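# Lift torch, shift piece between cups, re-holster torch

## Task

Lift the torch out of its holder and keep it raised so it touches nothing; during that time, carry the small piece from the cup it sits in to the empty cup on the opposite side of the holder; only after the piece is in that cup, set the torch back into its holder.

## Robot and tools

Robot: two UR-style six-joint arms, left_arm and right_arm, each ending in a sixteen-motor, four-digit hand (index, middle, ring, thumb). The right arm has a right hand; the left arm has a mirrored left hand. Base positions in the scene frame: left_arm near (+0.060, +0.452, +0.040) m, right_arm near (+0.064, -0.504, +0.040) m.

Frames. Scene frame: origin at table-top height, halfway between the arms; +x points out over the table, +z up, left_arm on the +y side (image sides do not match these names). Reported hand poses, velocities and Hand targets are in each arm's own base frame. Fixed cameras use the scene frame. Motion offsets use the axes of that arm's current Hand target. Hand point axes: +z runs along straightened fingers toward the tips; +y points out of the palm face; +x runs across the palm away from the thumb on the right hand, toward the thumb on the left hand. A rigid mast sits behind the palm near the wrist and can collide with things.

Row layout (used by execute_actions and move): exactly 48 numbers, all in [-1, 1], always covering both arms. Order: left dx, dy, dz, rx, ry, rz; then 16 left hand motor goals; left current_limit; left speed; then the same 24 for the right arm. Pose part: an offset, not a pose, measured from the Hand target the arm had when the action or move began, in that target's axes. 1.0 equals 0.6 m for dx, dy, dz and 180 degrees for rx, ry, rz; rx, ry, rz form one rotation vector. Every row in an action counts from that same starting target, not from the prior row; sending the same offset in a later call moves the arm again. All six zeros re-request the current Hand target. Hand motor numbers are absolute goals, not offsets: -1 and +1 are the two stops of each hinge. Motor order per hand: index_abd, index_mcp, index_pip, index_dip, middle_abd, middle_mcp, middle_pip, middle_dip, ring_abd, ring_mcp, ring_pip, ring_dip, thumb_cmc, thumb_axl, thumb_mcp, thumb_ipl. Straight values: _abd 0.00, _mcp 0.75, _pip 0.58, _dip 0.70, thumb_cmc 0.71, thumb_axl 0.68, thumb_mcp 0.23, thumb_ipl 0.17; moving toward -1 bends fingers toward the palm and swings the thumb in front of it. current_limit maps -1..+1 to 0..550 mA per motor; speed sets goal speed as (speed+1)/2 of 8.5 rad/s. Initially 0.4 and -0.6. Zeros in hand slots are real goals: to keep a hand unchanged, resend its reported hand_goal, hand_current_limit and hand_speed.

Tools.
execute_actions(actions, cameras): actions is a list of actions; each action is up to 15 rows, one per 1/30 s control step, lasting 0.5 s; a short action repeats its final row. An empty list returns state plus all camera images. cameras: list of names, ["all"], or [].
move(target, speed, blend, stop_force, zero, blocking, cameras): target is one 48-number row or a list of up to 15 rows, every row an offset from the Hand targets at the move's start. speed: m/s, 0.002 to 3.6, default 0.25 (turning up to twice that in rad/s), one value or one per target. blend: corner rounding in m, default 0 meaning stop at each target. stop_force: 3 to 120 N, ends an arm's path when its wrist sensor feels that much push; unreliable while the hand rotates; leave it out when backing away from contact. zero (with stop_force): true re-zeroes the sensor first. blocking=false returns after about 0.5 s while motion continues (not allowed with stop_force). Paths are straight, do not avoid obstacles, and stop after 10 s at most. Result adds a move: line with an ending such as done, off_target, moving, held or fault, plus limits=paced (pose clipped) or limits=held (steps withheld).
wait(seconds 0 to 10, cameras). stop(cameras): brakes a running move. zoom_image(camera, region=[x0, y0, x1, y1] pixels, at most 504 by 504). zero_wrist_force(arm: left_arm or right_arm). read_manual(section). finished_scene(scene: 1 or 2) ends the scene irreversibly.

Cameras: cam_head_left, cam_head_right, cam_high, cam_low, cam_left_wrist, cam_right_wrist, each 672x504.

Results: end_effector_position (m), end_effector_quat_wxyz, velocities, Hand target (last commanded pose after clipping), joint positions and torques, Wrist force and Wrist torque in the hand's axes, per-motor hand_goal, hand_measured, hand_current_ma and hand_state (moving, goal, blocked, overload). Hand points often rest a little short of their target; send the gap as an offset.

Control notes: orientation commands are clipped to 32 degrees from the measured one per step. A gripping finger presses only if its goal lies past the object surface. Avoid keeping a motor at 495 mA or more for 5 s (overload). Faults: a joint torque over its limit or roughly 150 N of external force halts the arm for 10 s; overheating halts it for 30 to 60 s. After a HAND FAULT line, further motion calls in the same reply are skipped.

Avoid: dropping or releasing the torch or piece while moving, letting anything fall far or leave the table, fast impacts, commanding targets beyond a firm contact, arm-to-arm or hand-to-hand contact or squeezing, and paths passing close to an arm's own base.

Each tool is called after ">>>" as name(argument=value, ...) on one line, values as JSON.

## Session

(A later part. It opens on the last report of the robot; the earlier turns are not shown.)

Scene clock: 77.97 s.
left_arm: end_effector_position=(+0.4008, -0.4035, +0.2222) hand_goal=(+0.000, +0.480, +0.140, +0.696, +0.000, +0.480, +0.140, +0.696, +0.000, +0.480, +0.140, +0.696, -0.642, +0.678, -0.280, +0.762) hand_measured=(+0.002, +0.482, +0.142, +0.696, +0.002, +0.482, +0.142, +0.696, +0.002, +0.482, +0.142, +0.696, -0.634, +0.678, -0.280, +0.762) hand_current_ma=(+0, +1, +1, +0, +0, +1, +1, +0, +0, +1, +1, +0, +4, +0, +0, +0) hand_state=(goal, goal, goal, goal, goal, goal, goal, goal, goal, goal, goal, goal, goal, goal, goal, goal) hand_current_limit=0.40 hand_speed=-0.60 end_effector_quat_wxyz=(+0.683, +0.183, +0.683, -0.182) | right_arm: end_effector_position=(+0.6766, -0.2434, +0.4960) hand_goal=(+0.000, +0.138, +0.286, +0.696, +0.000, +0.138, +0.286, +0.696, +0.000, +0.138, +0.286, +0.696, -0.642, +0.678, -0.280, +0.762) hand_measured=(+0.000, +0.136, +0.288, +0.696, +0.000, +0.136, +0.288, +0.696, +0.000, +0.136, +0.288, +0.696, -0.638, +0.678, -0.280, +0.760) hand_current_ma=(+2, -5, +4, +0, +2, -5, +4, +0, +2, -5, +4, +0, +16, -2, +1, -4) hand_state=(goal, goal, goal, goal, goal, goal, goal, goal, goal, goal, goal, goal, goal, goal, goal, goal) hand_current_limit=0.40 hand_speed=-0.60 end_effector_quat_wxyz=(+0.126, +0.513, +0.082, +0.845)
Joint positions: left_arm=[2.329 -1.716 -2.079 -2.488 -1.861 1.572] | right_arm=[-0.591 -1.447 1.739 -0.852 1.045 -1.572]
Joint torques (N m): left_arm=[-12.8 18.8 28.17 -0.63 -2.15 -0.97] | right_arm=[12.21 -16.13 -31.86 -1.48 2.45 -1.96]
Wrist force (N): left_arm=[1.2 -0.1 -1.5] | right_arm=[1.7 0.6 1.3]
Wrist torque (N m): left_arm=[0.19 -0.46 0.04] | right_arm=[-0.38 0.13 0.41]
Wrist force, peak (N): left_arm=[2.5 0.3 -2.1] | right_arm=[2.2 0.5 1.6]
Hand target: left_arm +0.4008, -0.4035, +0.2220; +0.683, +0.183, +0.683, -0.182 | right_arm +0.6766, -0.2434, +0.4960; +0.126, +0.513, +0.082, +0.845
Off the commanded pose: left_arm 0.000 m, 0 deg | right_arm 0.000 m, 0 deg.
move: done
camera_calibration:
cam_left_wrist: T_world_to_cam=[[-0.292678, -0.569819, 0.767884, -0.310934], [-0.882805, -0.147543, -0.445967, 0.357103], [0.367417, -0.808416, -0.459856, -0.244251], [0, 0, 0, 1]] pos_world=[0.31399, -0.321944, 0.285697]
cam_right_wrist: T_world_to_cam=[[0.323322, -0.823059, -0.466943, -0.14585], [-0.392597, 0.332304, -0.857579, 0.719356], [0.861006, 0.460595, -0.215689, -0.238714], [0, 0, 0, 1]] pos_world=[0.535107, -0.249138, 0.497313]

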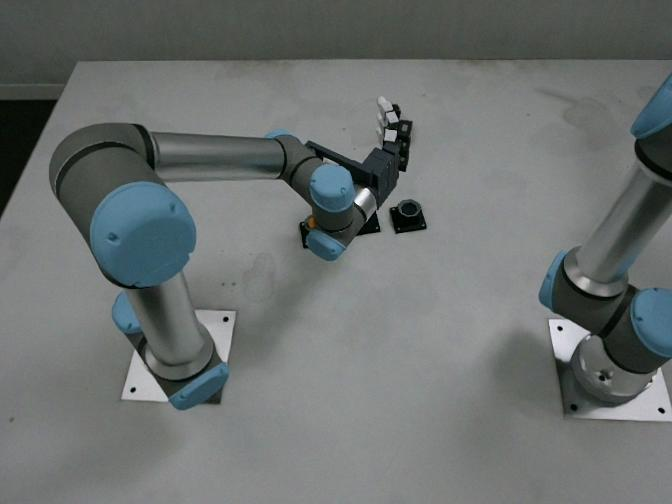

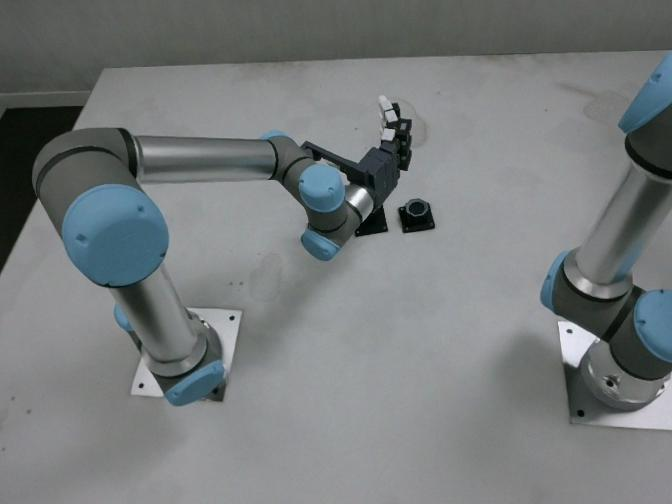

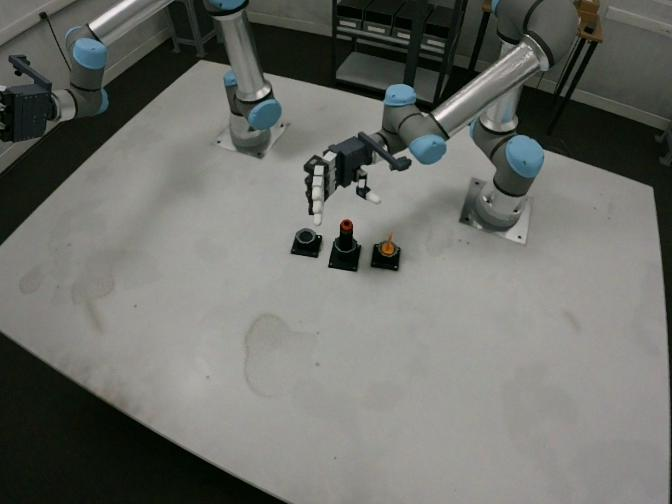

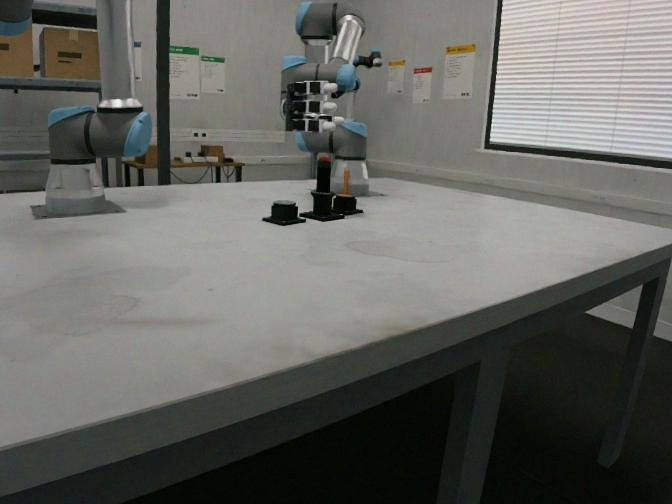

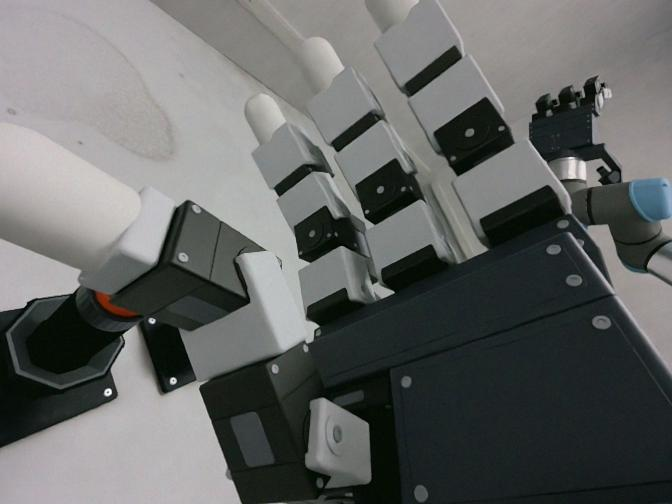

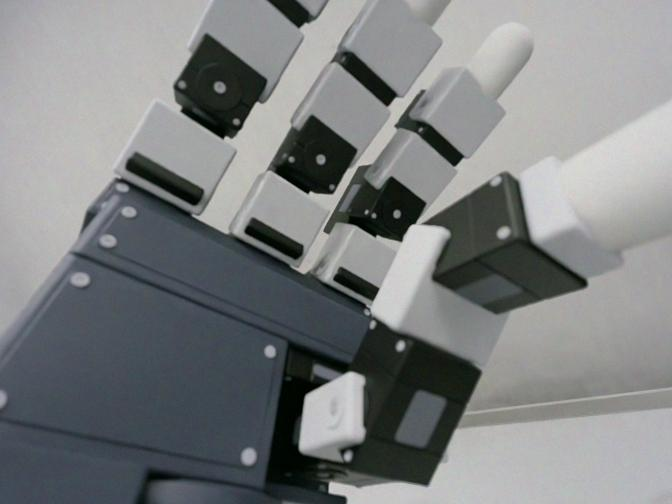

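>>> move(target=[0.1533,0.01,-0.0095,0,0,0, 0,0.48,0.14,0.696,0,0.48,0.14,0.696,0,0.48,0.14,0.696,-0.642,0.678,-0.28,0.762,0.4,-0.6, 0,0,0,0,0,0, 0,0.138,0.286,0.696,0,0.138,0.286,0.696,0,0.138,0.286,0.696,-0.642,0.678,-0.28,0.762,0.4,-0.6], speed=0.1, stop_force=12, cameras=["cam_left_wrist","cam_high","cam_low","cam_head_left"])

>>> zoom_image(camera="cam_high", region=[270, 120, 450, 290])

>>> zoom_image(camera="cam_low", region=[240, 60, 400, 240])

>>> zoom_image(camera="cam_left_wrist", region=[0, 180, 250, 400])

Scene clock: 89.00 s.
left_arm: end_effector_position=(+0.3989, -0.3953, +0.1301) hand_goal=(+0.000, +0.480, +0.140, +0.696, +0.000, +0.480, +0.140, +0.696, +0.000, +0.480, +0.140, +0.696, -0.642, +0.678, -0.280, +0.762) hand_measured=(+0.002, +0.482, +0.142, +0.696, +0.002, +0.482, +0.142, +0.696, +0.002, +0.482, +0.142, +0.696, -0.634, +0.678, -0.280, +0.762) hand_current_ma=(+0, +1, +1, +0, +0, +1, +1, +0, +0, +1, +1, +0, +4, +0, +0, +0) hand_state=(goal, goal, goal, goal, goal, goal, goal, goal, goal, goal, goal, goal, goal, goal, goal, goal) hand_current_limit=0.40 hand_speed=-0.60 end_effector_quat_wxyz=(+0.683, +0.183, +0.683, -0.182) | right_arm: end_effector_position=(+0.6766, -0.2434, +0.4960) hand_goal=(+0.000, +0.138, +0.286, +0.696, +0.000, +0.138, +0.286, +0.696, +0.000, +0.138, +0.286, +0.696, -0.642, +0.678, -0.280, +0.762) hand_measured=(+0.000, +0.136, +0.288, +0.696, +0.000, +0.136, +0.288, +0.696, +0.000, +0.136, +0.288, +0.696, -0.638, +0.678, -0.280, +0.760) hand_current_ma=(+2, -5, +4, +0, +2, -5, +4, +0, +2, -5, +4, +0, +16, -2, +1, -4) hand_state=(goal, goal, goal, goal, goal, goal, goal, goal, goal, goal, goal, goal, goal, goal, goal, goal) hand_current_limit=0.40 hand_speed=-0.60 end_effector_quat_wxyz=(+0.126, +0.513, +0.082, +0.845)
Joint positions: left_arm=[2.34 -1.882 -2.191 -2.211 -1.849 1.572] | right_arm=[-0.591 -1.447 1.739 -0.852 1.045 -1.572]
Joint torques (N m): left_arm=[10.9 22.45 9.74 3.76 2.01 1.43] | right_arm=[12.26 -16.26 -32.4 -1.44 2.52 -1.85]
Wrist force (N): left_arm=[1.5 0.3 -1.7] | right_arm=[1.8 0.9 1.5]
Wrist torque (N m): left_arm=[0.27 -0.50 -0.10] | right_arm=[-0.37 0.13 0.41]
Wrist force, peak (N): left_arm=[1.5 0.1 -2.2] | right_arm=[2.1 1.1 1.4]
Hand target: left_arm +0.3989, -0.3953, +0.1301; +0.683, +0.183, +0.683, -0.182 | right_arm +0.6766, -0.2434, +0.4960; +0.126, +0.513, +0.082, +0.845
Off the commanded pose: left_arm 0.000 m, 0 deg | right_arm 0.000 m, 0 deg.
move: done
camera_calibration:
cam_left_wrist: T_world_to_cam=[[-0.29212, -0.569888, 0.768045, -0.236377], [-0.883027, -0.147726, -0.445466, 0.31546], [0.367326, -0.808334, -0.460073, -0.279262], [0, 0, 0, 1]] pos_world=[0.312089, -0.313844, 0.193595]
Images, in order (width x height): cam_head_left 672x504, cam_high 672x504, cam_low 672x504, cam_left_wrist 672x504.

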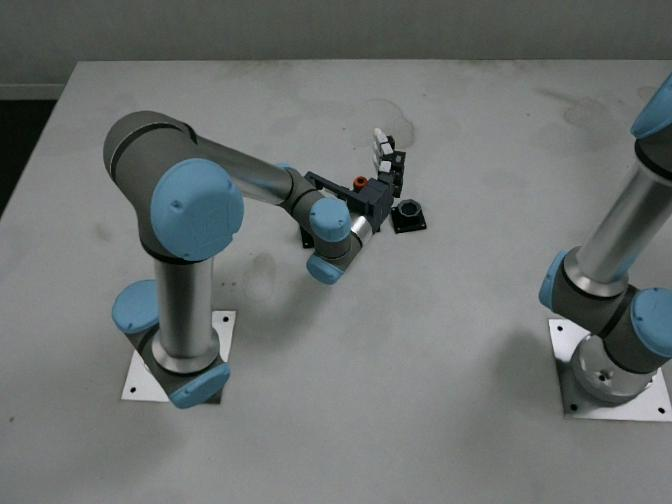

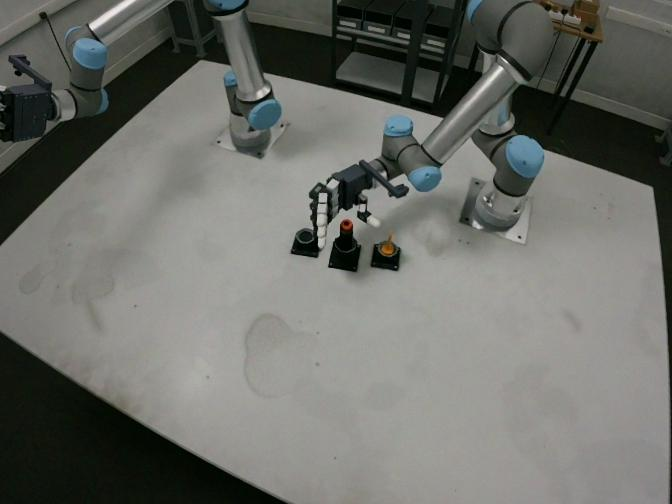

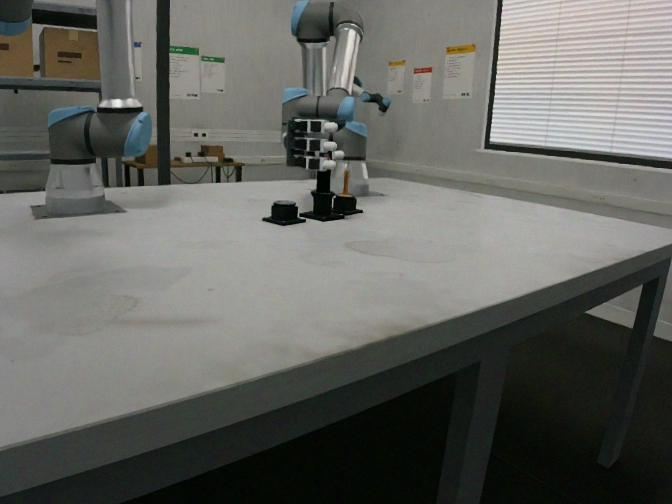

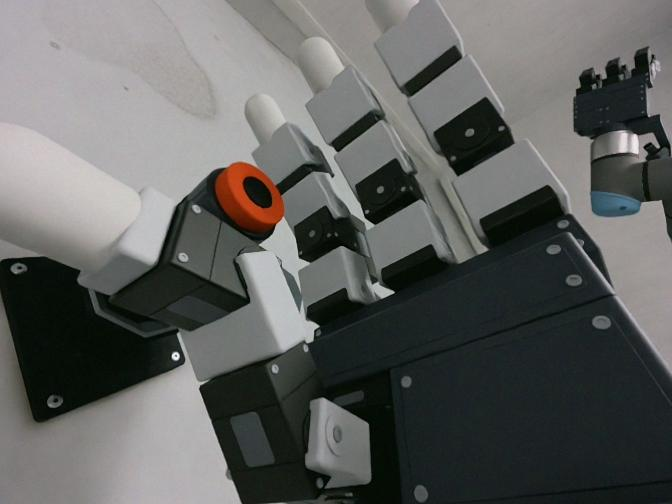

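Scaled by 2.800 from the camera's 672x504 image, which has a finer 960x720 frame.

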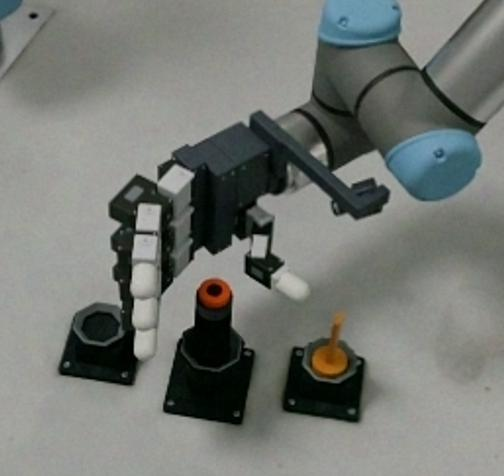

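Scaled by 2.800 from the camera's 672x504 image, which has a finer 960x720 frame.

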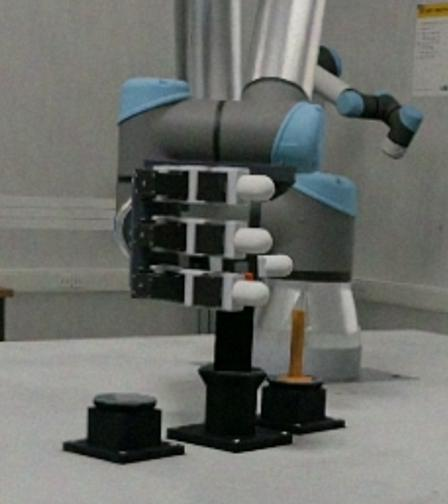

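Scaled by 2.016 from the camera's 672x504 image, which has a finer 960x720 frame.

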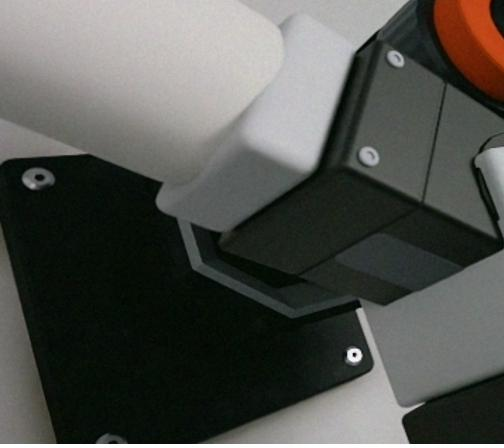

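>>> move(target=[0.0967,0,-0.0047,0,0,0, 0,0.48,0.14,0.696,0,0.48,0.14,0.696,0,0.48,0.14,0.696,-0.642,0.678,-0.28,0.762,0.4,-0.6, 0,0,0,0,0,0, 0,0.138,0.286,0.696,0,0.138,0.286,0.696,0,0.138,0.286,0.696,-0.642,0.678,-0.28,0.762,0.4,-0.6], speed=0.08, stop_force=10, cameras=["cam_left_wrist","cam_high","cam_low"])

>>> zoom_image(camera="cam_high", region=[270, 120, 450, 290])

>>> zoom_image(camera="cam_low", region=[240, 60, 400, 240])

>>> zoom_image(camera="cam_left_wrist", region=[150, 50, 450, 350])

Scene clock: 92.27 s.
left_arm: end_effector_position=(+0.3964, -0.3939, +0.0720) hand_goal=(+0.000, +0.480, +0.140, +0.696, +0.000, +0.480, +0.140, +0.696, +0.000, +0.480, +0.140, +0.696, -0.642, +0.678, -0.280, +0.762) hand_measured=(+0.002, +0.482, +0.142, +0.696, +0.002, +0.482, +0.142, +0.696, +0.002, +0.482, +0.142, +0.696, -0.634, +0.678, -0.280, +0.762) hand_current_ma=(+0, +1, +1, +0, +0, +1, +1, +0, +0, +1, +1, +0, +4, +0, +0, +0) hand_state=(goal, goal, goal, goal, goal, goal, goal, goal, goal, goal, goal, goal, goal, goal, goal, goal) hand_current_limit=0.40 hand_speed=-0.60 end_effector_quat_wxyz=(+0.683, +0.183, +0.683, -0.182) | right_arm: end_effector_position=(+0.6766, -0.2434, +0.4960) hand_goal=(+0.000, +0.138, +0.286, +0.696, +0.000, +0.138, +0.286, +0.696, +0.000, +0.138, +0.286, +0.696, -0.642, +0.678, -0.280, +0.762) hand_measured=(+0.000, +0.136, +0.288, +0.696, +0.000, +0.136, +0.288, +0.696, +0.000, +0.136, +0.288, +0.696, -0.638, +0.678, -0.280, +0.760) hand_current_ma=(+2, -5, +4, +0, +2, -5, +4, +0, +2, -5, +4, +0, +16, -2, +1, -4) hand_state=(goal, goal, goal, goal, goal, goal, goal, goal, goal, goal, goal, goal, goal, goal, goal, goal) hand_current_limit=0.40 hand_speed=-0.60 end_effector_quat_wxyz=(+0.126, +0.513, +0.082, +0.845)
Joint positions: left_arm=[2.338 -2.023 -2.224 -2.037 -1.851 1.572] | right_arm=[-0.591 -1.447 1.739 -0.852 1.045 -1.572]
Joint torques (N m): left_arm=[-12.21 25.52 5.99 3.72 -2.27 1.31] | right_arm=[12.23 -15.57 -32.48 -1.49 2.39 -1.87]
Wrist force (N): left_arm=[1.7 0.2 -1.4] | right_arm=[1.9 0.6 1.5]
Wrist torque (N m): left_arm=[0.22 -0.51 -0.08] | right_arm=[-0.41 0.09 0.43]
Wrist force, peak (N): left_arm=[1.8 -0.1 -2.0] | right_arm=[2.0 0.9 1.5]
Hand target: left_arm +0.3964, -0.3939, +0.0720; +0.683, +0.183, +0.683, -0.182 | right_arm +0.6766, -0.2434, +0.4960; +0.126, +0.513, +0.082, +0.845
Off the commanded pose: left_arm 0.000 m, 0 deg | right_arm 0.000 m, 0 deg.
move: done
camera_calibration:
cam_left_wrist: T_world_to_cam=[[-0.29212, -0.569888, 0.768045, -0.191706], [-0.883027, -0.147726, -0.445466, 0.287637], [0.367326, -0.808334, -0.460073, -0.303815], [0, 0, 0, 1]] pos_world=[0.309589, -0.312344, 0.135595]
Images, in order (width x height): cam_high 672x504, cam_low 672x504, cam_left_wrist 672x504.

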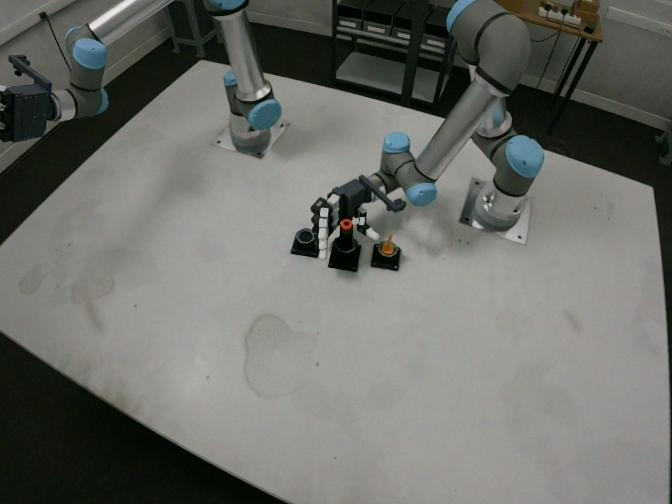

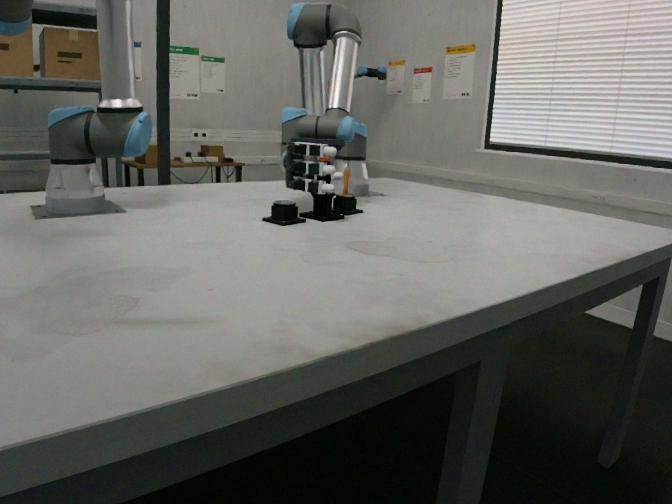

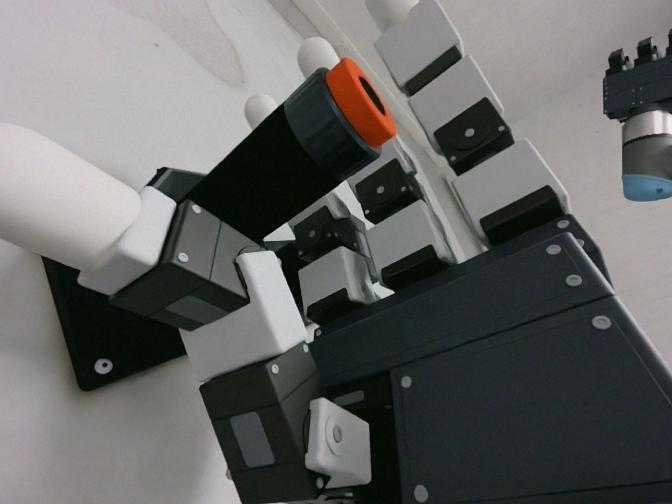

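Scaled by 2.800 from the camera's 672x504 image, which has a finer 960x720 frame.

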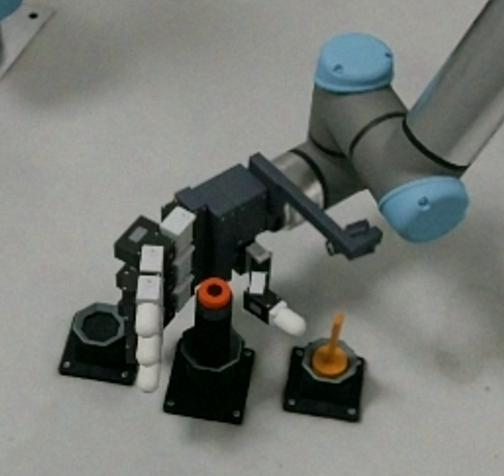

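Scaled by 2.800 from the camera's 672x504 image, which has a finer 960x720 frame.

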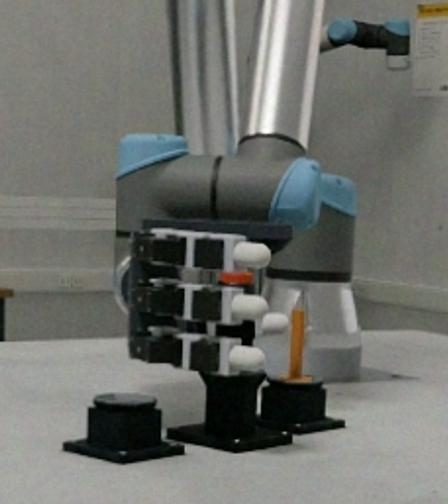

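Scaled by 1.680 from the camera's 672x504 image, which has a finer 960x720 frame.

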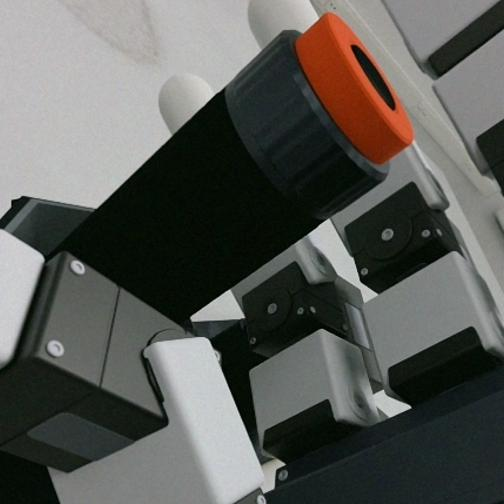

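>>> move(target=[0,0,0,0,0,0, 0,0.096,-0.007,0.696,0,0.096,-0.007,0.696,0,0.48,0.14,0.696,-0.642,0.678,-0.652,0.924,0.4,-0.8, 0,0,0,0,0,0, 0,0.138,0.286,0.696,0,0.138,0.286,0.696,0,0.138,0.286,0.696,-0.642,0.678,-0.28,0.762,0.4,-0.6], cameras=["cam_left_wrist"])

>>> zoom_image(camera="cam_left_wrist", region=[100, 50, 400, 350])

Scene clock: 96.20 s.
left_arm: end_effector_position=(+0.3964, -0.3939, +0.0720) hand_goal=(+0.000, +0.096, -0.006, +0.696, +0.000, +0.096, -0.006, +0.696, +0.000, +0.480, +0.140, +0.696, -0.642, +0.678, -0.652, +0.924) hand_measured=(+0.000, +0.124, +0.000, +0.696, +0.002, +0.112, -0.004, +0.696, +0.002, +0.482, +0.142, +0.696, -0.634, +0.680, -0.650, +0.922) hand_current_ma=(+0, +39, +3, +0, +0, +16, +1, +0, +0, +1, +1, +0, +4, +0, +1, -1) hand_state=(goal, blocked, goal, goal, goal, goal, goal, goal, goal, goal, goal, goal, goal, goal, goal, goal) hand_current_limit=0.40 hand_speed=-0.80 end_effector_quat_wxyz=(+0.683, +0.183, +0.683, -0.182) | right_arm: end_effector_position=(+0.6766, -0.2434, +0.4960) hand_goal=(+0.000, +0.138, +0.286, +0.696, +0.000, +0.138, +0.286, +0.696, +0.000, +0.138, +0.286, +0.696, -0.642, +0.678, -0.280, +0.762) hand_measured=(+0.000, +0.136, +0.288, +0.696, +0.000, +0.136, +0.288, +0.696, +0.000, +0.136, +0.288, +0.696, -0.638, +0.678, -0.280, +0.760) hand_current_ma=(+2, -5, +4, +0, +2, -5, +4, +0, +2, -5, +4, +0, +16, -2, +1, -4) hand_state=(goal, goal, goal, goal, goal, goal, goal, goal, goal, goal, goal, goal, goal, goal, goal, goal) hand_current_limit=0.40 hand_speed=-0.60 end_effector_quat_wxyz=(+0.126, +0.513, +0.082, +0.845)
Joint positions: left_arm=[2.338 -2.023 -2.224 -2.037 -1.851 1.572] | right_arm=[-0.591 -1.447 1.739 -0.852 1.045 -1.572]
Joint torques (N m): left_arm=[-11.02 24.69 5.96 2.11 -2.04 1.33] | right_arm=[11.36 -16.42 -31.76 -1.49 2.32 -1.83]
Wrist force (N): left_arm=[0.3 -0.2 1.0] | right_arm=[1.9 0.7 1.0]
Wrist torque (N m): left_arm=[0.18 -0.60 -0.12] | right_arm=[-0.34 0.11 0.43]
Wrist force, peak (N): left_arm=[1.7 0.4 -1.8] | right_arm=[2.1 0.9 1.5]
Hand target: left_arm +0.3964, -0.3939, +0.0720; +0.683, +0.183, +0.683, -0.182 | right_arm +0.6766, -0.2434, +0.4960; +0.126, +0.513, +0.082, +0.845
Off the commanded pose: left_arm 0.000 m, 0 deg | right_arm 0.000 m, 0 deg.
move: done
camera_calibration:
cam_left_wrist: T_world_to_cam=[[-0.29212, -0.569888, 0.768045, -0.191706], [-0.883027, -0.147726, -0.445466, 0.287637], [0.367326, -0.808334, -0.460073, -0.303815], [0, 0, 0, 1]] pos_world=[0.309589, -0.312344, 0.135595]
Images, in order (width x height): cam_left_wrist 672x504.

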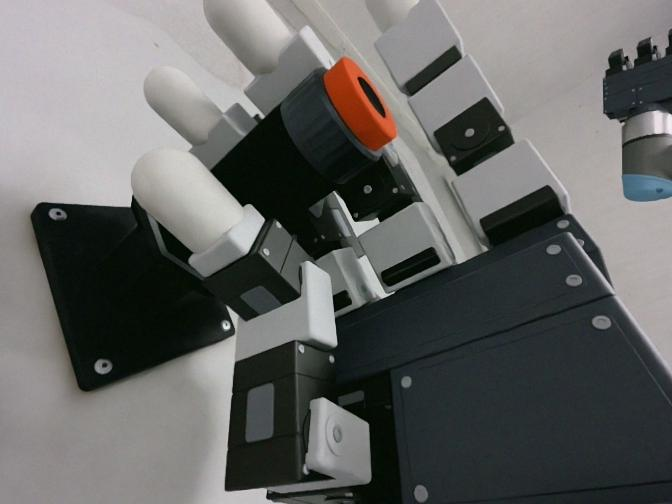

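Scaled by 1.680 from the camera's 672x504 image, which has a finer 960x720 frame.

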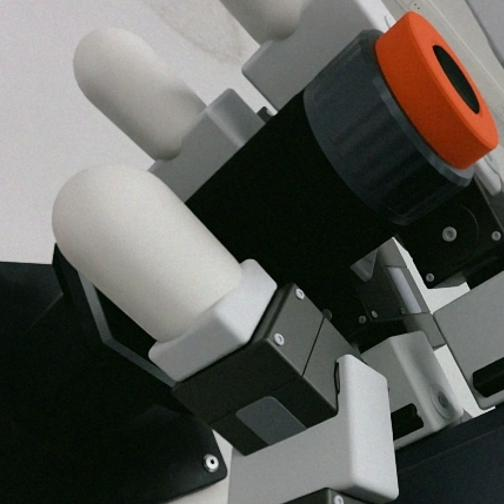

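>>> move(target=[0,0,0,0,0,0, 0,0.22,-0.007,0.696,0,0.22,-0.007,0.696,0,0.48,0.14,0.696,-0.642,0.678,-0.55,0.924,0.4,-0.6, 0,0,0,0,0,0, 0,0.138,0.286,0.696,0,0.138,0.286,0.696,0,0.138,0.286,0.696,-0.642,0.678,-0.28,0.762,0.4,-0.6])

>>> move(target=[0,-0.0333,0,0,0,0, 0,0.22,-0.007,0.696,0,0.22,-0.007,0.696,0,0.48,0.14,0.696,-0.642,0.678,-0.55,0.924,0.4,-0.6, 0,0,0,0,0,0, 0,0.138,0.286,0.696,0,0.138,0.286,0.696,0,0.138,0.286,0.696,-0.642,0.678,-0.28,0.762,0.4,-0.6], speed=0.08)

>>> move(target=[0,0,0,0,0,0, 0,0.096,-0.007,0.696,0,0.096,-0.007,0.696,0,0.48,0.14,0.696,-0.642,0.678,-0.652,0.924,0.4,-0.8, 0,0,0,0,0,0, 0,0.138,0.286,0.696,0,0.138,0.286,0.696,0,0.138,0.286,0.696,-0.642,0.678,-0.28,0.762,0.4,-0.6], cameras=["cam_left_wrist"])

>>> zoom_image(camera="cam_left_wrist", region=[100, 50, 400, 350])

Scene clock: 98.07 s.
left_arm: end_effector_position=(+0.3964, -0.3939, +0.0720) hand_goal=(+0.000, +0.220, -0.006, +0.696, +0.000, +0.220, -0.006, +0.696, +0.000, +0.480, +0.140, +0.696, -0.642, +0.678, -0.550, +0.924) hand_measured=(+0.000, +0.218, -0.004, +0.696, +0.002, +0.218, -0.004, +0.696, +0.002, +0.482, +0.142, +0.696, -0.634, +0.680, -0.552, +0.922) hand_current_ma=(+0, -1, +1, +0, +0, -1, +1, +0, +0, +1, +1, +0, +4, +0, -1, -1) hand_state=(goal, goal, goal, goal, goal, goal, goal, goal, goal, goal, goal, goal, goal, goal, goal, goal) hand_current_limit=0.40 hand_speed=-0.60 end_effector_quat_wxyz=(+0.683, +0.183, +0.683, -0.182) | right_arm: end_effector_position=(+0.6766, -0.2434, +0.4960) hand_goal=(+0.000, +0.138, +0.286, +0.696, +0.000, +0.138, +0.286, +0.696, +0.000, +0.138, +0.286, +0.696, -0.642, +0.678, -0.280, +0.762) hand_measured=(+0.000, +0.136, +0.288, +0.696, +0.000, +0.136, +0.288, +0.696, +0.000, +0.136, +0.288, +0.696, -0.638, +0.678, -0.280, +0.760) hand_current_ma=(+2, -5, +4, +0, +2, -5, +4, +0, +2, -5, +4, +0, +16, -2, +1, -4) hand_state=(goal, goal, goal, goal, goal, goal, goal, goal, goal, goal, goal, goal, goal, goal, goal, goal) hand_current_limit=0.40 hand_speed=-0.60 end_effector_quat_wxyz=(+0.126, +0.513, +0.082, +0.845)
Joint positions: left_arm=[2.338 -2.023 -2.224 -2.037 -1.851 1.572] | right_arm=[-0.591 -1.447 1.739 -0.852 1.045 -1.572]
Joint torques (N m): left_arm=[-10.29 25.74 6.85 1.34 -1.9 -0.21] | right_arm=[11.95 -15.54 -32.53 -1.55 2.3 -1.81]
Wrist force (N): left_arm=[1.2 0.2 -1.3] | right_arm=[2.0 0.7 1.4]
Wrist torque (N m): left_arm=[0.20 -0.47 -0.15] | right_arm=[-0.37 0.09 0.43]
Wrist force, peak (N): left_arm=[1.6 0.1 -1.6] | right_arm=[2.0 0.7 1.5]
Hand target: left_arm +0.3964, -0.3939, +0.0720; +0.683, +0.183, +0.683, -0.182 | right_arm +0.6766, -0.2434, +0.4960; +0.126, +0.513, +0.082, +0.845
Off the commanded pose: left_arm 0.000 m, 0 deg | right_arm 0.000 m, 0 deg.
move: done

Scene clock: 99.07 s.
left_arm: end_effector_position=(+0.3865, -0.4111, +0.0720) hand_goal=(+0.000, +0.220, -0.006, +0.696, +0.000, +0.220, -0.006, +0.696, +0.000, +0.480, +0.140, +0.696, -0.642, +0.678, -0.550, +0.924) hand_measured=(+0.000, +0.218, -0.004, +0.696, +0.002, +0.218, -0.004, +0.696, +0.002, +0.482, +0.142, +0.696, -0.634, +0.680, -0.552, +0.922) hand_current_ma=(+0, -1, +1, +0, +0, -1, +1, +0, +0, +1, +1, +0, +4, +0, -1, -1) hand_state=(goal, goal, goal, goal, goal, goal, goal, goal, goal, goal, goal, goal, goal, goal, goal, goal) hand_current_limit=0.40 hand_speed=-0.60 end_effector_quat_wxyz=(+0.683, +0.183, +0.683, -0.182) | right_arm: end_effector_position=(+0.6766, -0.2434, +0.4960) hand_goal=(+0.000, +0.138, +0.286, +0.696, +0.000, +0.138, +0.286, +0.696, +0.000, +0.138, +0.286, +0.696, -0.642, +0.678, -0.280, +0.762) hand_measured=(+0.000, +0.136, +0.288, +0.696, +0.000, +0.136, +0.288, +0.696, +0.000, +0.136, +0.288, +0.696, -0.638, +0.678, -0.280, +0.760) hand_current_ma=(+2, -5, +4, +0, +2, -5, +4, +0, +2, -5, +4, +0, +16, -2, +1, -4) hand_state=(goal, goal, goal, goal, goal, goal, goal, goal, goal, goal, goal, goal, goal, goal, goal, goal) hand_current_limit=0.40 hand_speed=-0.60 end_effector_quat_wxyz=(+0.126, +0.513, +0.082, +0.845)
Joint positions: left_arm=[2.287 -2.04 -2.189 -2.055 -1.903 1.572] | right_arm=[-0.591 -1.447 1.739 -0.852 1.045 -1.572]
Joint torques (N m): left_arm=[-13.18 25.64 18.49 -0.48 -2.28 -0.76] | right_arm=[11.41 -16.15 -31.64 -1.57 2.37 -1.78]
Wrist force (N): left_arm=[1.4 0.2 -1.7] | right_arm=[1.9 0.9 1.5]
Wrist torque (N m): left_arm=[0.23 -0.50 -0.14] | right_arm=[-0.36 0.10 0.43]
Wrist force, peak (N): left_arm=[1.5 0.4 -1.7] | right_arm=[2.1 0.6 1.5]
Hand target: left_arm +0.3864, -0.4112, +0.0720; +0.683, +0.183, +0.683, -0.182 | right_arm +0.6766, -0.2434, +0.4960; +0.126, +0.513, +0.082, +0.845
Off the commanded pose: left_arm 0.000 m, 0 deg | right_arm 0.000 m, 0 deg.
move: done

Scene clock: 99.57 s.
left_arm: end_effector_position=(+0.3864, -0.4112, +0.0720) hand_goal=(+0.000, +0.096, -0.006, +0.696, +0.000, +0.096, -0.006, +0.696, +0.000, +0.480, +0.140, +0.696, -0.642, +0.678, -0.652, +0.924) hand_measured=(+0.000, +0.114, +0.000, +0.696, +0.002, +0.104, -0.004, +0.696, +0.002, +0.482, +0.142, +0.696, -0.634, +0.680, -0.650, +0.922) hand_current_ma=(+0, +19, +2, +0, +0, +5, +1, +0, +0, +1, +1, +0, +4, +0, +1, -1) hand_state=(goal, goal, goal, goal, goal, goal, goal, goal, goal, goal, goal, goal, goal, goal, goal, goal) hand_current_limit=0.40 hand_speed=-0.80 end_effector_quat_wxyz=(+0.683, +0.183, +0.683, -0.182) | right_arm: end_effector_position=(+0.6766, -0.2434, +0.4960) hand_goal=(+0.000, +0.138, +0.286, +0.696, +0.000, +0.138, +0.286, +0.696, +0.000, +0.138, +0.286, +0.696, -0.642, +0.678, -0.280, +0.762) hand_measured=(+0.000, +0.136, +0.288, +0.696, +0.000, +0.136, +0.288, +0.696, +0.000, +0.136, +0.288, +0.696, -0.638, +0.678, -0.280, +0.760) hand_current_ma=(+2, -5, +4, +0, +2, -5, +4, +0, +2, -5, +4, +0, +16, -2, +1, -4) hand_state=(goal, goal, goal, goal, goal, goal, goal, goal, goal, goal, goal, goal, goal, goal, goal, goal) hand_current_limit=0.40 hand_speed=-0.60 end_effector_quat_wxyz=(+0.126, +0.513, +0.082, +0.845)
Joint positions: left_arm=[2.286 -2.04 -2.189 -2.055 -1.903 1.572] | right_arm=[-0.591 -1.447 1.739 -0.852 1.045 -1.572]
Joint torques (N m): left_arm=[-11.91 24.94 20.05 -0.66 -2.3 -0.83] | right_arm=[11.66 -16.11 -32.08 -1.6 2.36 -1.77]
Wrist force (N): left_arm=[0.8 0.3 -0.5] | right_arm=[1.7 0.6 1.4]
Wrist torque (N m): left_arm=[0.29 -0.57 -0.13] | right_arm=[-0.40 0.14 0.41]
Wrist force, peak (N): left_arm=[1.6 0.0 -1.8] | right_arm=[2.1 0.8 1.3]
Hand target: left_arm +0.3864, -0.4112, +0.0720; +0.683, +0.183, +0.683, -0.182 | right_arm +0.6766, -0.2434, +0.4960; +0.126, +0.513, +0.082, +0.845
Off the commanded pose: left_arm 0.000 m, 0 deg | right_arm 0.000 m, 0 deg.
move: done
camera_calibration:
cam_left_wrist: T_world_to_cam=[[-0.29212, -0.569888, 0.768045, -0.204381], [-0.883027, -0.147726, -0.445466, 0.276295], [0.367326, -0.808334, -0.460073, -0.314209], [0, 0, 0, 1]] pos_world=[0.299689, -0.329644, 0.135495]
Images, in order (width x height): cam_left_wrist 672x504.

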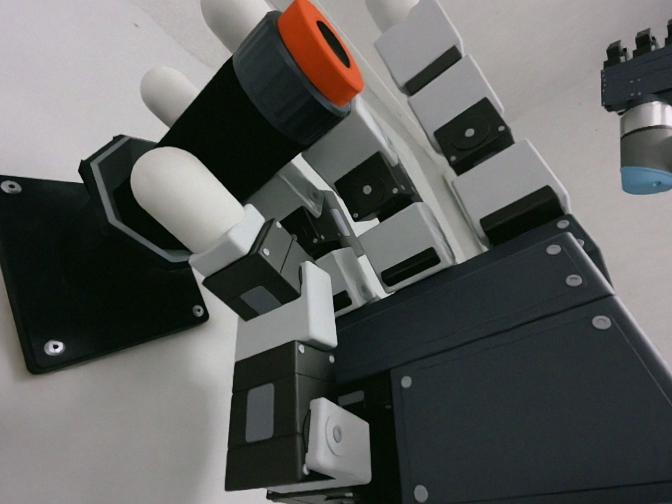

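Scaled by 1.680 from the camera's 672x504 image, which has a finer 960x720 frame.

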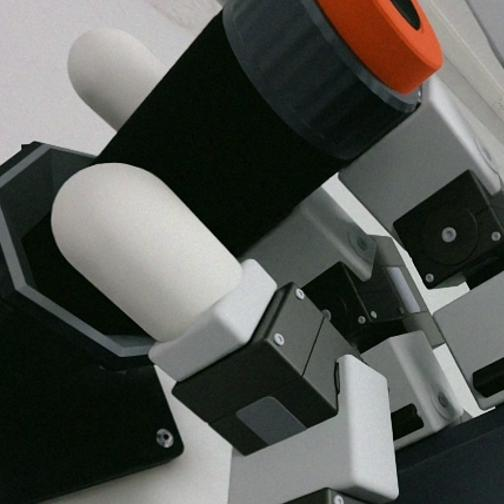

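>>> move(target=[0,0,0,0,0,0, 0,-0.10,-0.12,0.62,0,-0.10,-0.12,0.62,0,0.48,0.14,0.696,-0.642,0.678,-0.81,0.795,0.4,-0.8, 0,0,0,0,0,0, 0,0.138,0.286,0.696,0,0.138,0.286,0.696,0,0.138,0.286,0.696,-0.642,0.678,-0.28,0.762,0.4,-0.6], cameras=["cam_left_wrist"])

>>> zoom_image(camera="cam_left_wrist", region=[100, 50, 400, 350])

Scene clock: 100.57 s.
left_arm: end_effector_position=(+0.3865, -0.4112, +0.0720) hand_goal=(+0.000, -0.100, -0.120, +0.620, +0.000, -0.100, -0.120, +0.620, +0.000, +0.480, +0.140, +0.696, -0.642, +0.678, -0.810, +0.796) hand_measured=(-0.012, +0.112, -0.018, +0.642, -0.010, +0.100, -0.038, +0.644, +0.002, +0.482, +0.142, +0.696, -0.634, +0.680, -0.672, +0.892) hand_current_ma=(-7, +385, +249, +24, -5, +385, +182, +25, +0, +1, +1, +0, +4, +1, +385, +364) hand_state=(goal, blocked, blocked, blocked, goal, blocked, blocked, blocked, goal, goal, goal, goal, goal, goal, blocked, blocked) hand_current_limit=0.40 hand_speed=-0.80 end_effector_quat_wxyz=(+0.683, +0.183, +0.683, -0.182) | right_arm: end_effector_position=(+0.6766, -0.2434, +0.4960) hand_goal=(+0.000, +0.138, +0.286, +0.696, +0.000, +0.138, +0.286, +0.696, +0.000, +0.138, +0.286, +0.696, -0.642, +0.678, -0.280, +0.762) hand_measured=(+0.000, +0.136, +0.288, +0.696, +0.000, +0.136, +0.288, +0.696, +0.000, +0.136, +0.288, +0.696, -0.638, +0.678, -0.280, +0.760) hand_current_ma=(+2, -5, +4, +0, +2, -5, +4, +0, +2, -5, +4, +0, +16, -2, +1, -4) hand_state=(goal, goal, goal, goal, goal, goal, goal, goal, goal, goal, goal, goal, goal, goal, goal, goal) hand_current_limit=0.40 hand_speed=-0.60 end_effector_quat_wxyz=(+0.126, +0.513, +0.082, +0.845)
Joint positions: left_arm=[2.286 -2.04 -2.188 -2.055 -1.903 1.572] | right_arm=[-0.591 -1.447 1.739 -0.852 1.045 -1.572]
Joint torques (N m): left_arm=[-13.43 25.18 11.33 -0.66 -2.16 -0.69] | right_arm=[11.11 -16.49 -32.06 -1.46 2.28 -1.82]
Wrist force (N): left_arm=[-0.1 -0.9 2.1] | right_arm=[1.7 0.8 1.5]
Wrist torque (N m): left_arm=[0.20 -0.62 -0.17] | right_arm=[-0.36 0.13 0.41]
Wrist force, peak (N): left_arm=[0.3 -0.6 3.3] | right_arm=[2.1 0.9 1.6]
Hand target: left_arm +0.3864, -0.4112, +0.0720; +0.683, +0.183, +0.683, -0.182 | right_arm +0.6766, -0.2434, +0.4960; +0.126, +0.513, +0.082, +0.845
Off the commanded pose: left_arm 0.000 m, 0 deg | right_arm 0.000 m, 0 deg.
move: done
camera_calibration:
cam_left_wrist: T_world_to_cam=[[-0.29212, -0.569888, 0.768045, -0.204381], [-0.883027, -0.147726, -0.445466, 0.276295], [0.367326, -0.808334, -0.460073, -0.314209], [0, 0, 0, 1]] pos_world=[0.299689, -0.329644, 0.135495]
Images, in order (width x height): cam_left_wrist 672x504.

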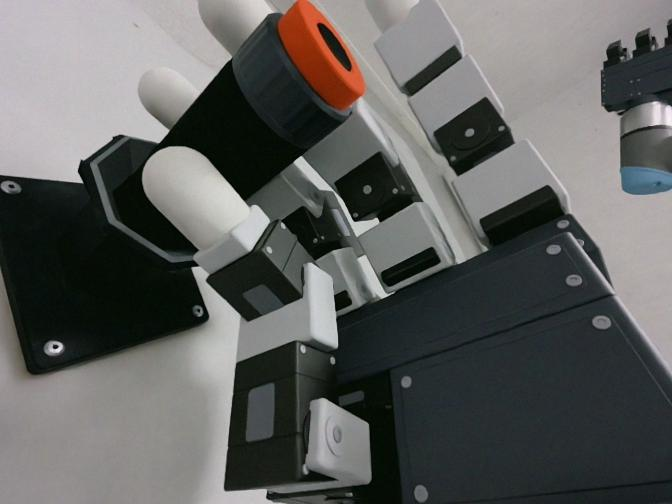

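Scaled by 1.680 from the camera's 672x504 image, which has a finer 960x720 frame.

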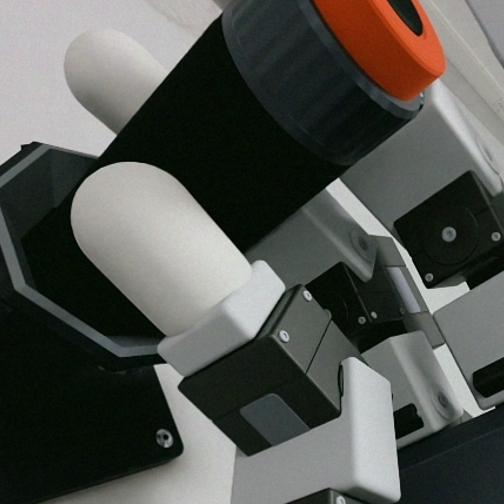

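>>> move(target=[-0.0333,0,0,0,0,0, 0,-0.10,-0.12,0.62,0,-0.10,-0.12,0.62,0,0.48,0.14,0.696,-0.642,0.678,-0.81,0.795,0.4,-0.8, 0,0,0,0,0,0, 0,0.138,0.286,0.696,0,0.138,0.286,0.696,0,0.138,0.286,0.696,-0.642,0.678,-0.28,0.762,0.4,-0.6], speed=0.05, cameras=["cam_left_wrist","cam_low"])

>>> zoom_image(camera="cam_low", region=[240, 60, 400, 240])

Scene clock: 102.13 s.
left_arm: end_effector_position=(+0.3864, -0.4112, +0.0919) hand_goal=(+0.000, -0.100, -0.120, +0.620, +0.000, -0.100, -0.120, +0.620, +0.000, +0.480, +0.140, +0.696, -0.642, +0.678, -0.810, +0.796) hand_measured=(+0.004, +0.112, -0.022, +0.642, +0.006, +0.100, -0.038, +0.644, +0.002, +0.482, +0.142, +0.696, -0.632, +0.686, -0.672, +0.892) hand_current_ma=(+1, +385, +239, +24, +3, +385, +182, +25, +0, +1, +1, +0, +7, +5, +385, +364) hand_state=(goal, blocked, blocked, blocked, goal, blocked, blocked, blocked, goal, goal, goal, goal, goal, goal, blocked, blocked) hand_current_limit=0.40 hand_speed=-0.80 end_effector_quat_wxyz=(+0.683, +0.183, +0.683, -0.182) end_effector_velocity=(+0.000, +0.000, +0.001) end_effector_angular_velocity=(+0.001, +0.002, +0.001) | right_arm: end_effector_position=(+0.6766, -0.2434, +0.4960) hand_goal=(+0.000, +0.138, +0.286, +0.696, +0.000, +0.138, +0.286, +0.696, +0.000, +0.138, +0.286, +0.696, -0.642, +0.678, -0.280, +0.762) hand_measured=(+0.000, +0.136, +0.288, +0.696, +0.000, +0.136, +0.288, +0.696, +0.000, +0.136, +0.288, +0.696, -0.638, +0.678, -0.280, +0.760) hand_current_ma=(+2, -5, +4, +0, +2, -5, +4, +0, +2, -5, +4, +0, +16, -2, +1, -4) hand_state=(goal, goal, goal, goal, goal, goal, goal, goal, goal, goal, goal, goal, goal, goal, goal, goal) hand_current_limit=0.40 hand_speed=-0.60 end_effector_quat_wxyz=(+0.126, +0.513, +0.082, +0.845)
Joint positions: left_arm=[2.286 -1.99 -2.182 -2.111 -1.903 1.572] | right_arm=[-0.591 -1.447 1.739 -0.852 1.045 -1.572]
Joint velocities: left_arm=[0.001 0.003 0 -0.005 0 0] | right_arm=[within noise]
Joint torques (N m): left_arm=[-11.94 40.78 21.4 -0.67 -2.16 -1] | right_arm=[11.61 -16.1 -32.63 -1.61 2.2 -1.9]
Wrist force (N): left_arm=[2.6 0.4 -1.2] | right_arm=[1.7 1.1 1.2]
Wrist torque (N m): left_arm=[0.28 -0.57 -0.18] | right_arm=[-0.32 0.14 0.41]
Wrist force, peak (N): left_arm=[8.6 -1.2 2.0] | right_arm=[2.0 0.8 1.6]
Hand target: left_arm +0.3864, -0.4112, +0.0920; +0.683, +0.183, +0.683, -0.182 | right_arm +0.6766, -0.2434, +0.4960; +0.126, +0.513, +0.082, +0.845
Off the commanded pose: left_arm 0.000 m, 0 deg | right_arm 0.000 m, 0 deg.
move: done
camera_calibration:
cam_left_wrist: T_world_to_cam=[[-0.29211, -0.569912, 0.768032, -0.219674], [-0.882995, -0.147798, -0.445506, 0.285133], [0.367413, -0.808305, -0.460056, -0.305072], [0, 0, 0, 1]] pos_world=[0.299689, -0.329643, 0.155395]
Images, in order (width x height): cam_low 672x504, cam_left_wrist 672x504.

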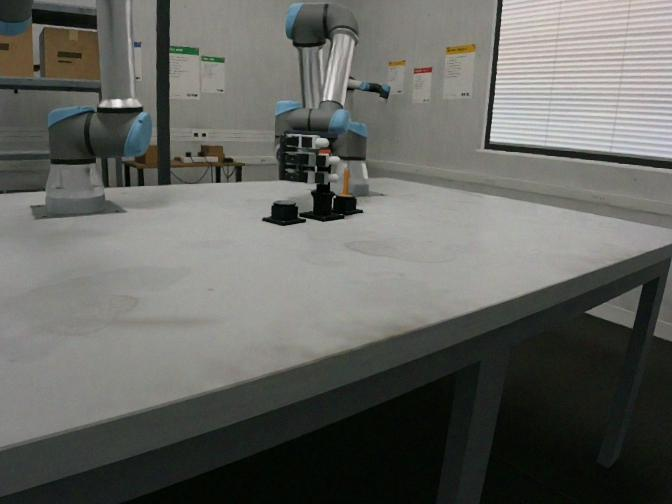

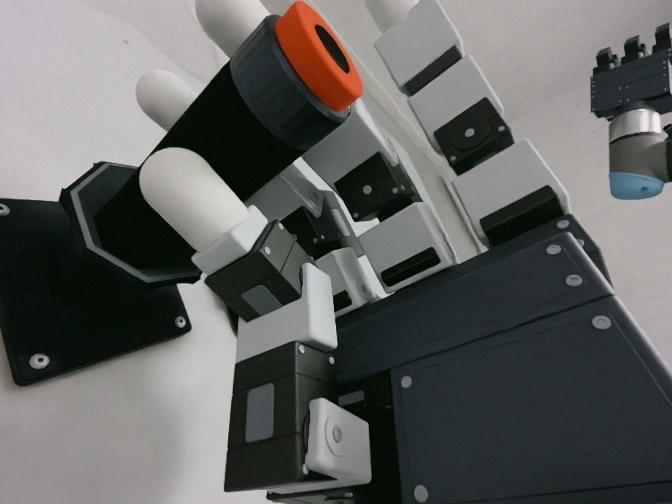

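Scaled by 2.800 from the camera's 672x504 image, which has a finer 960x720 frame.

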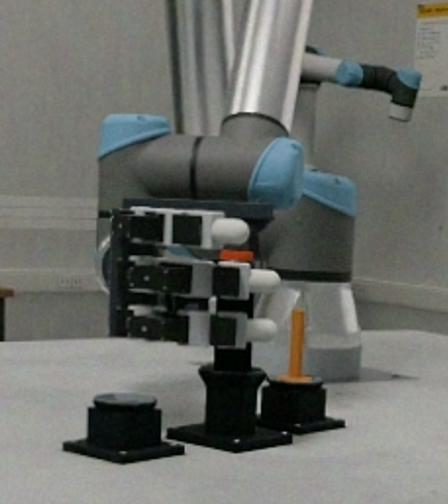

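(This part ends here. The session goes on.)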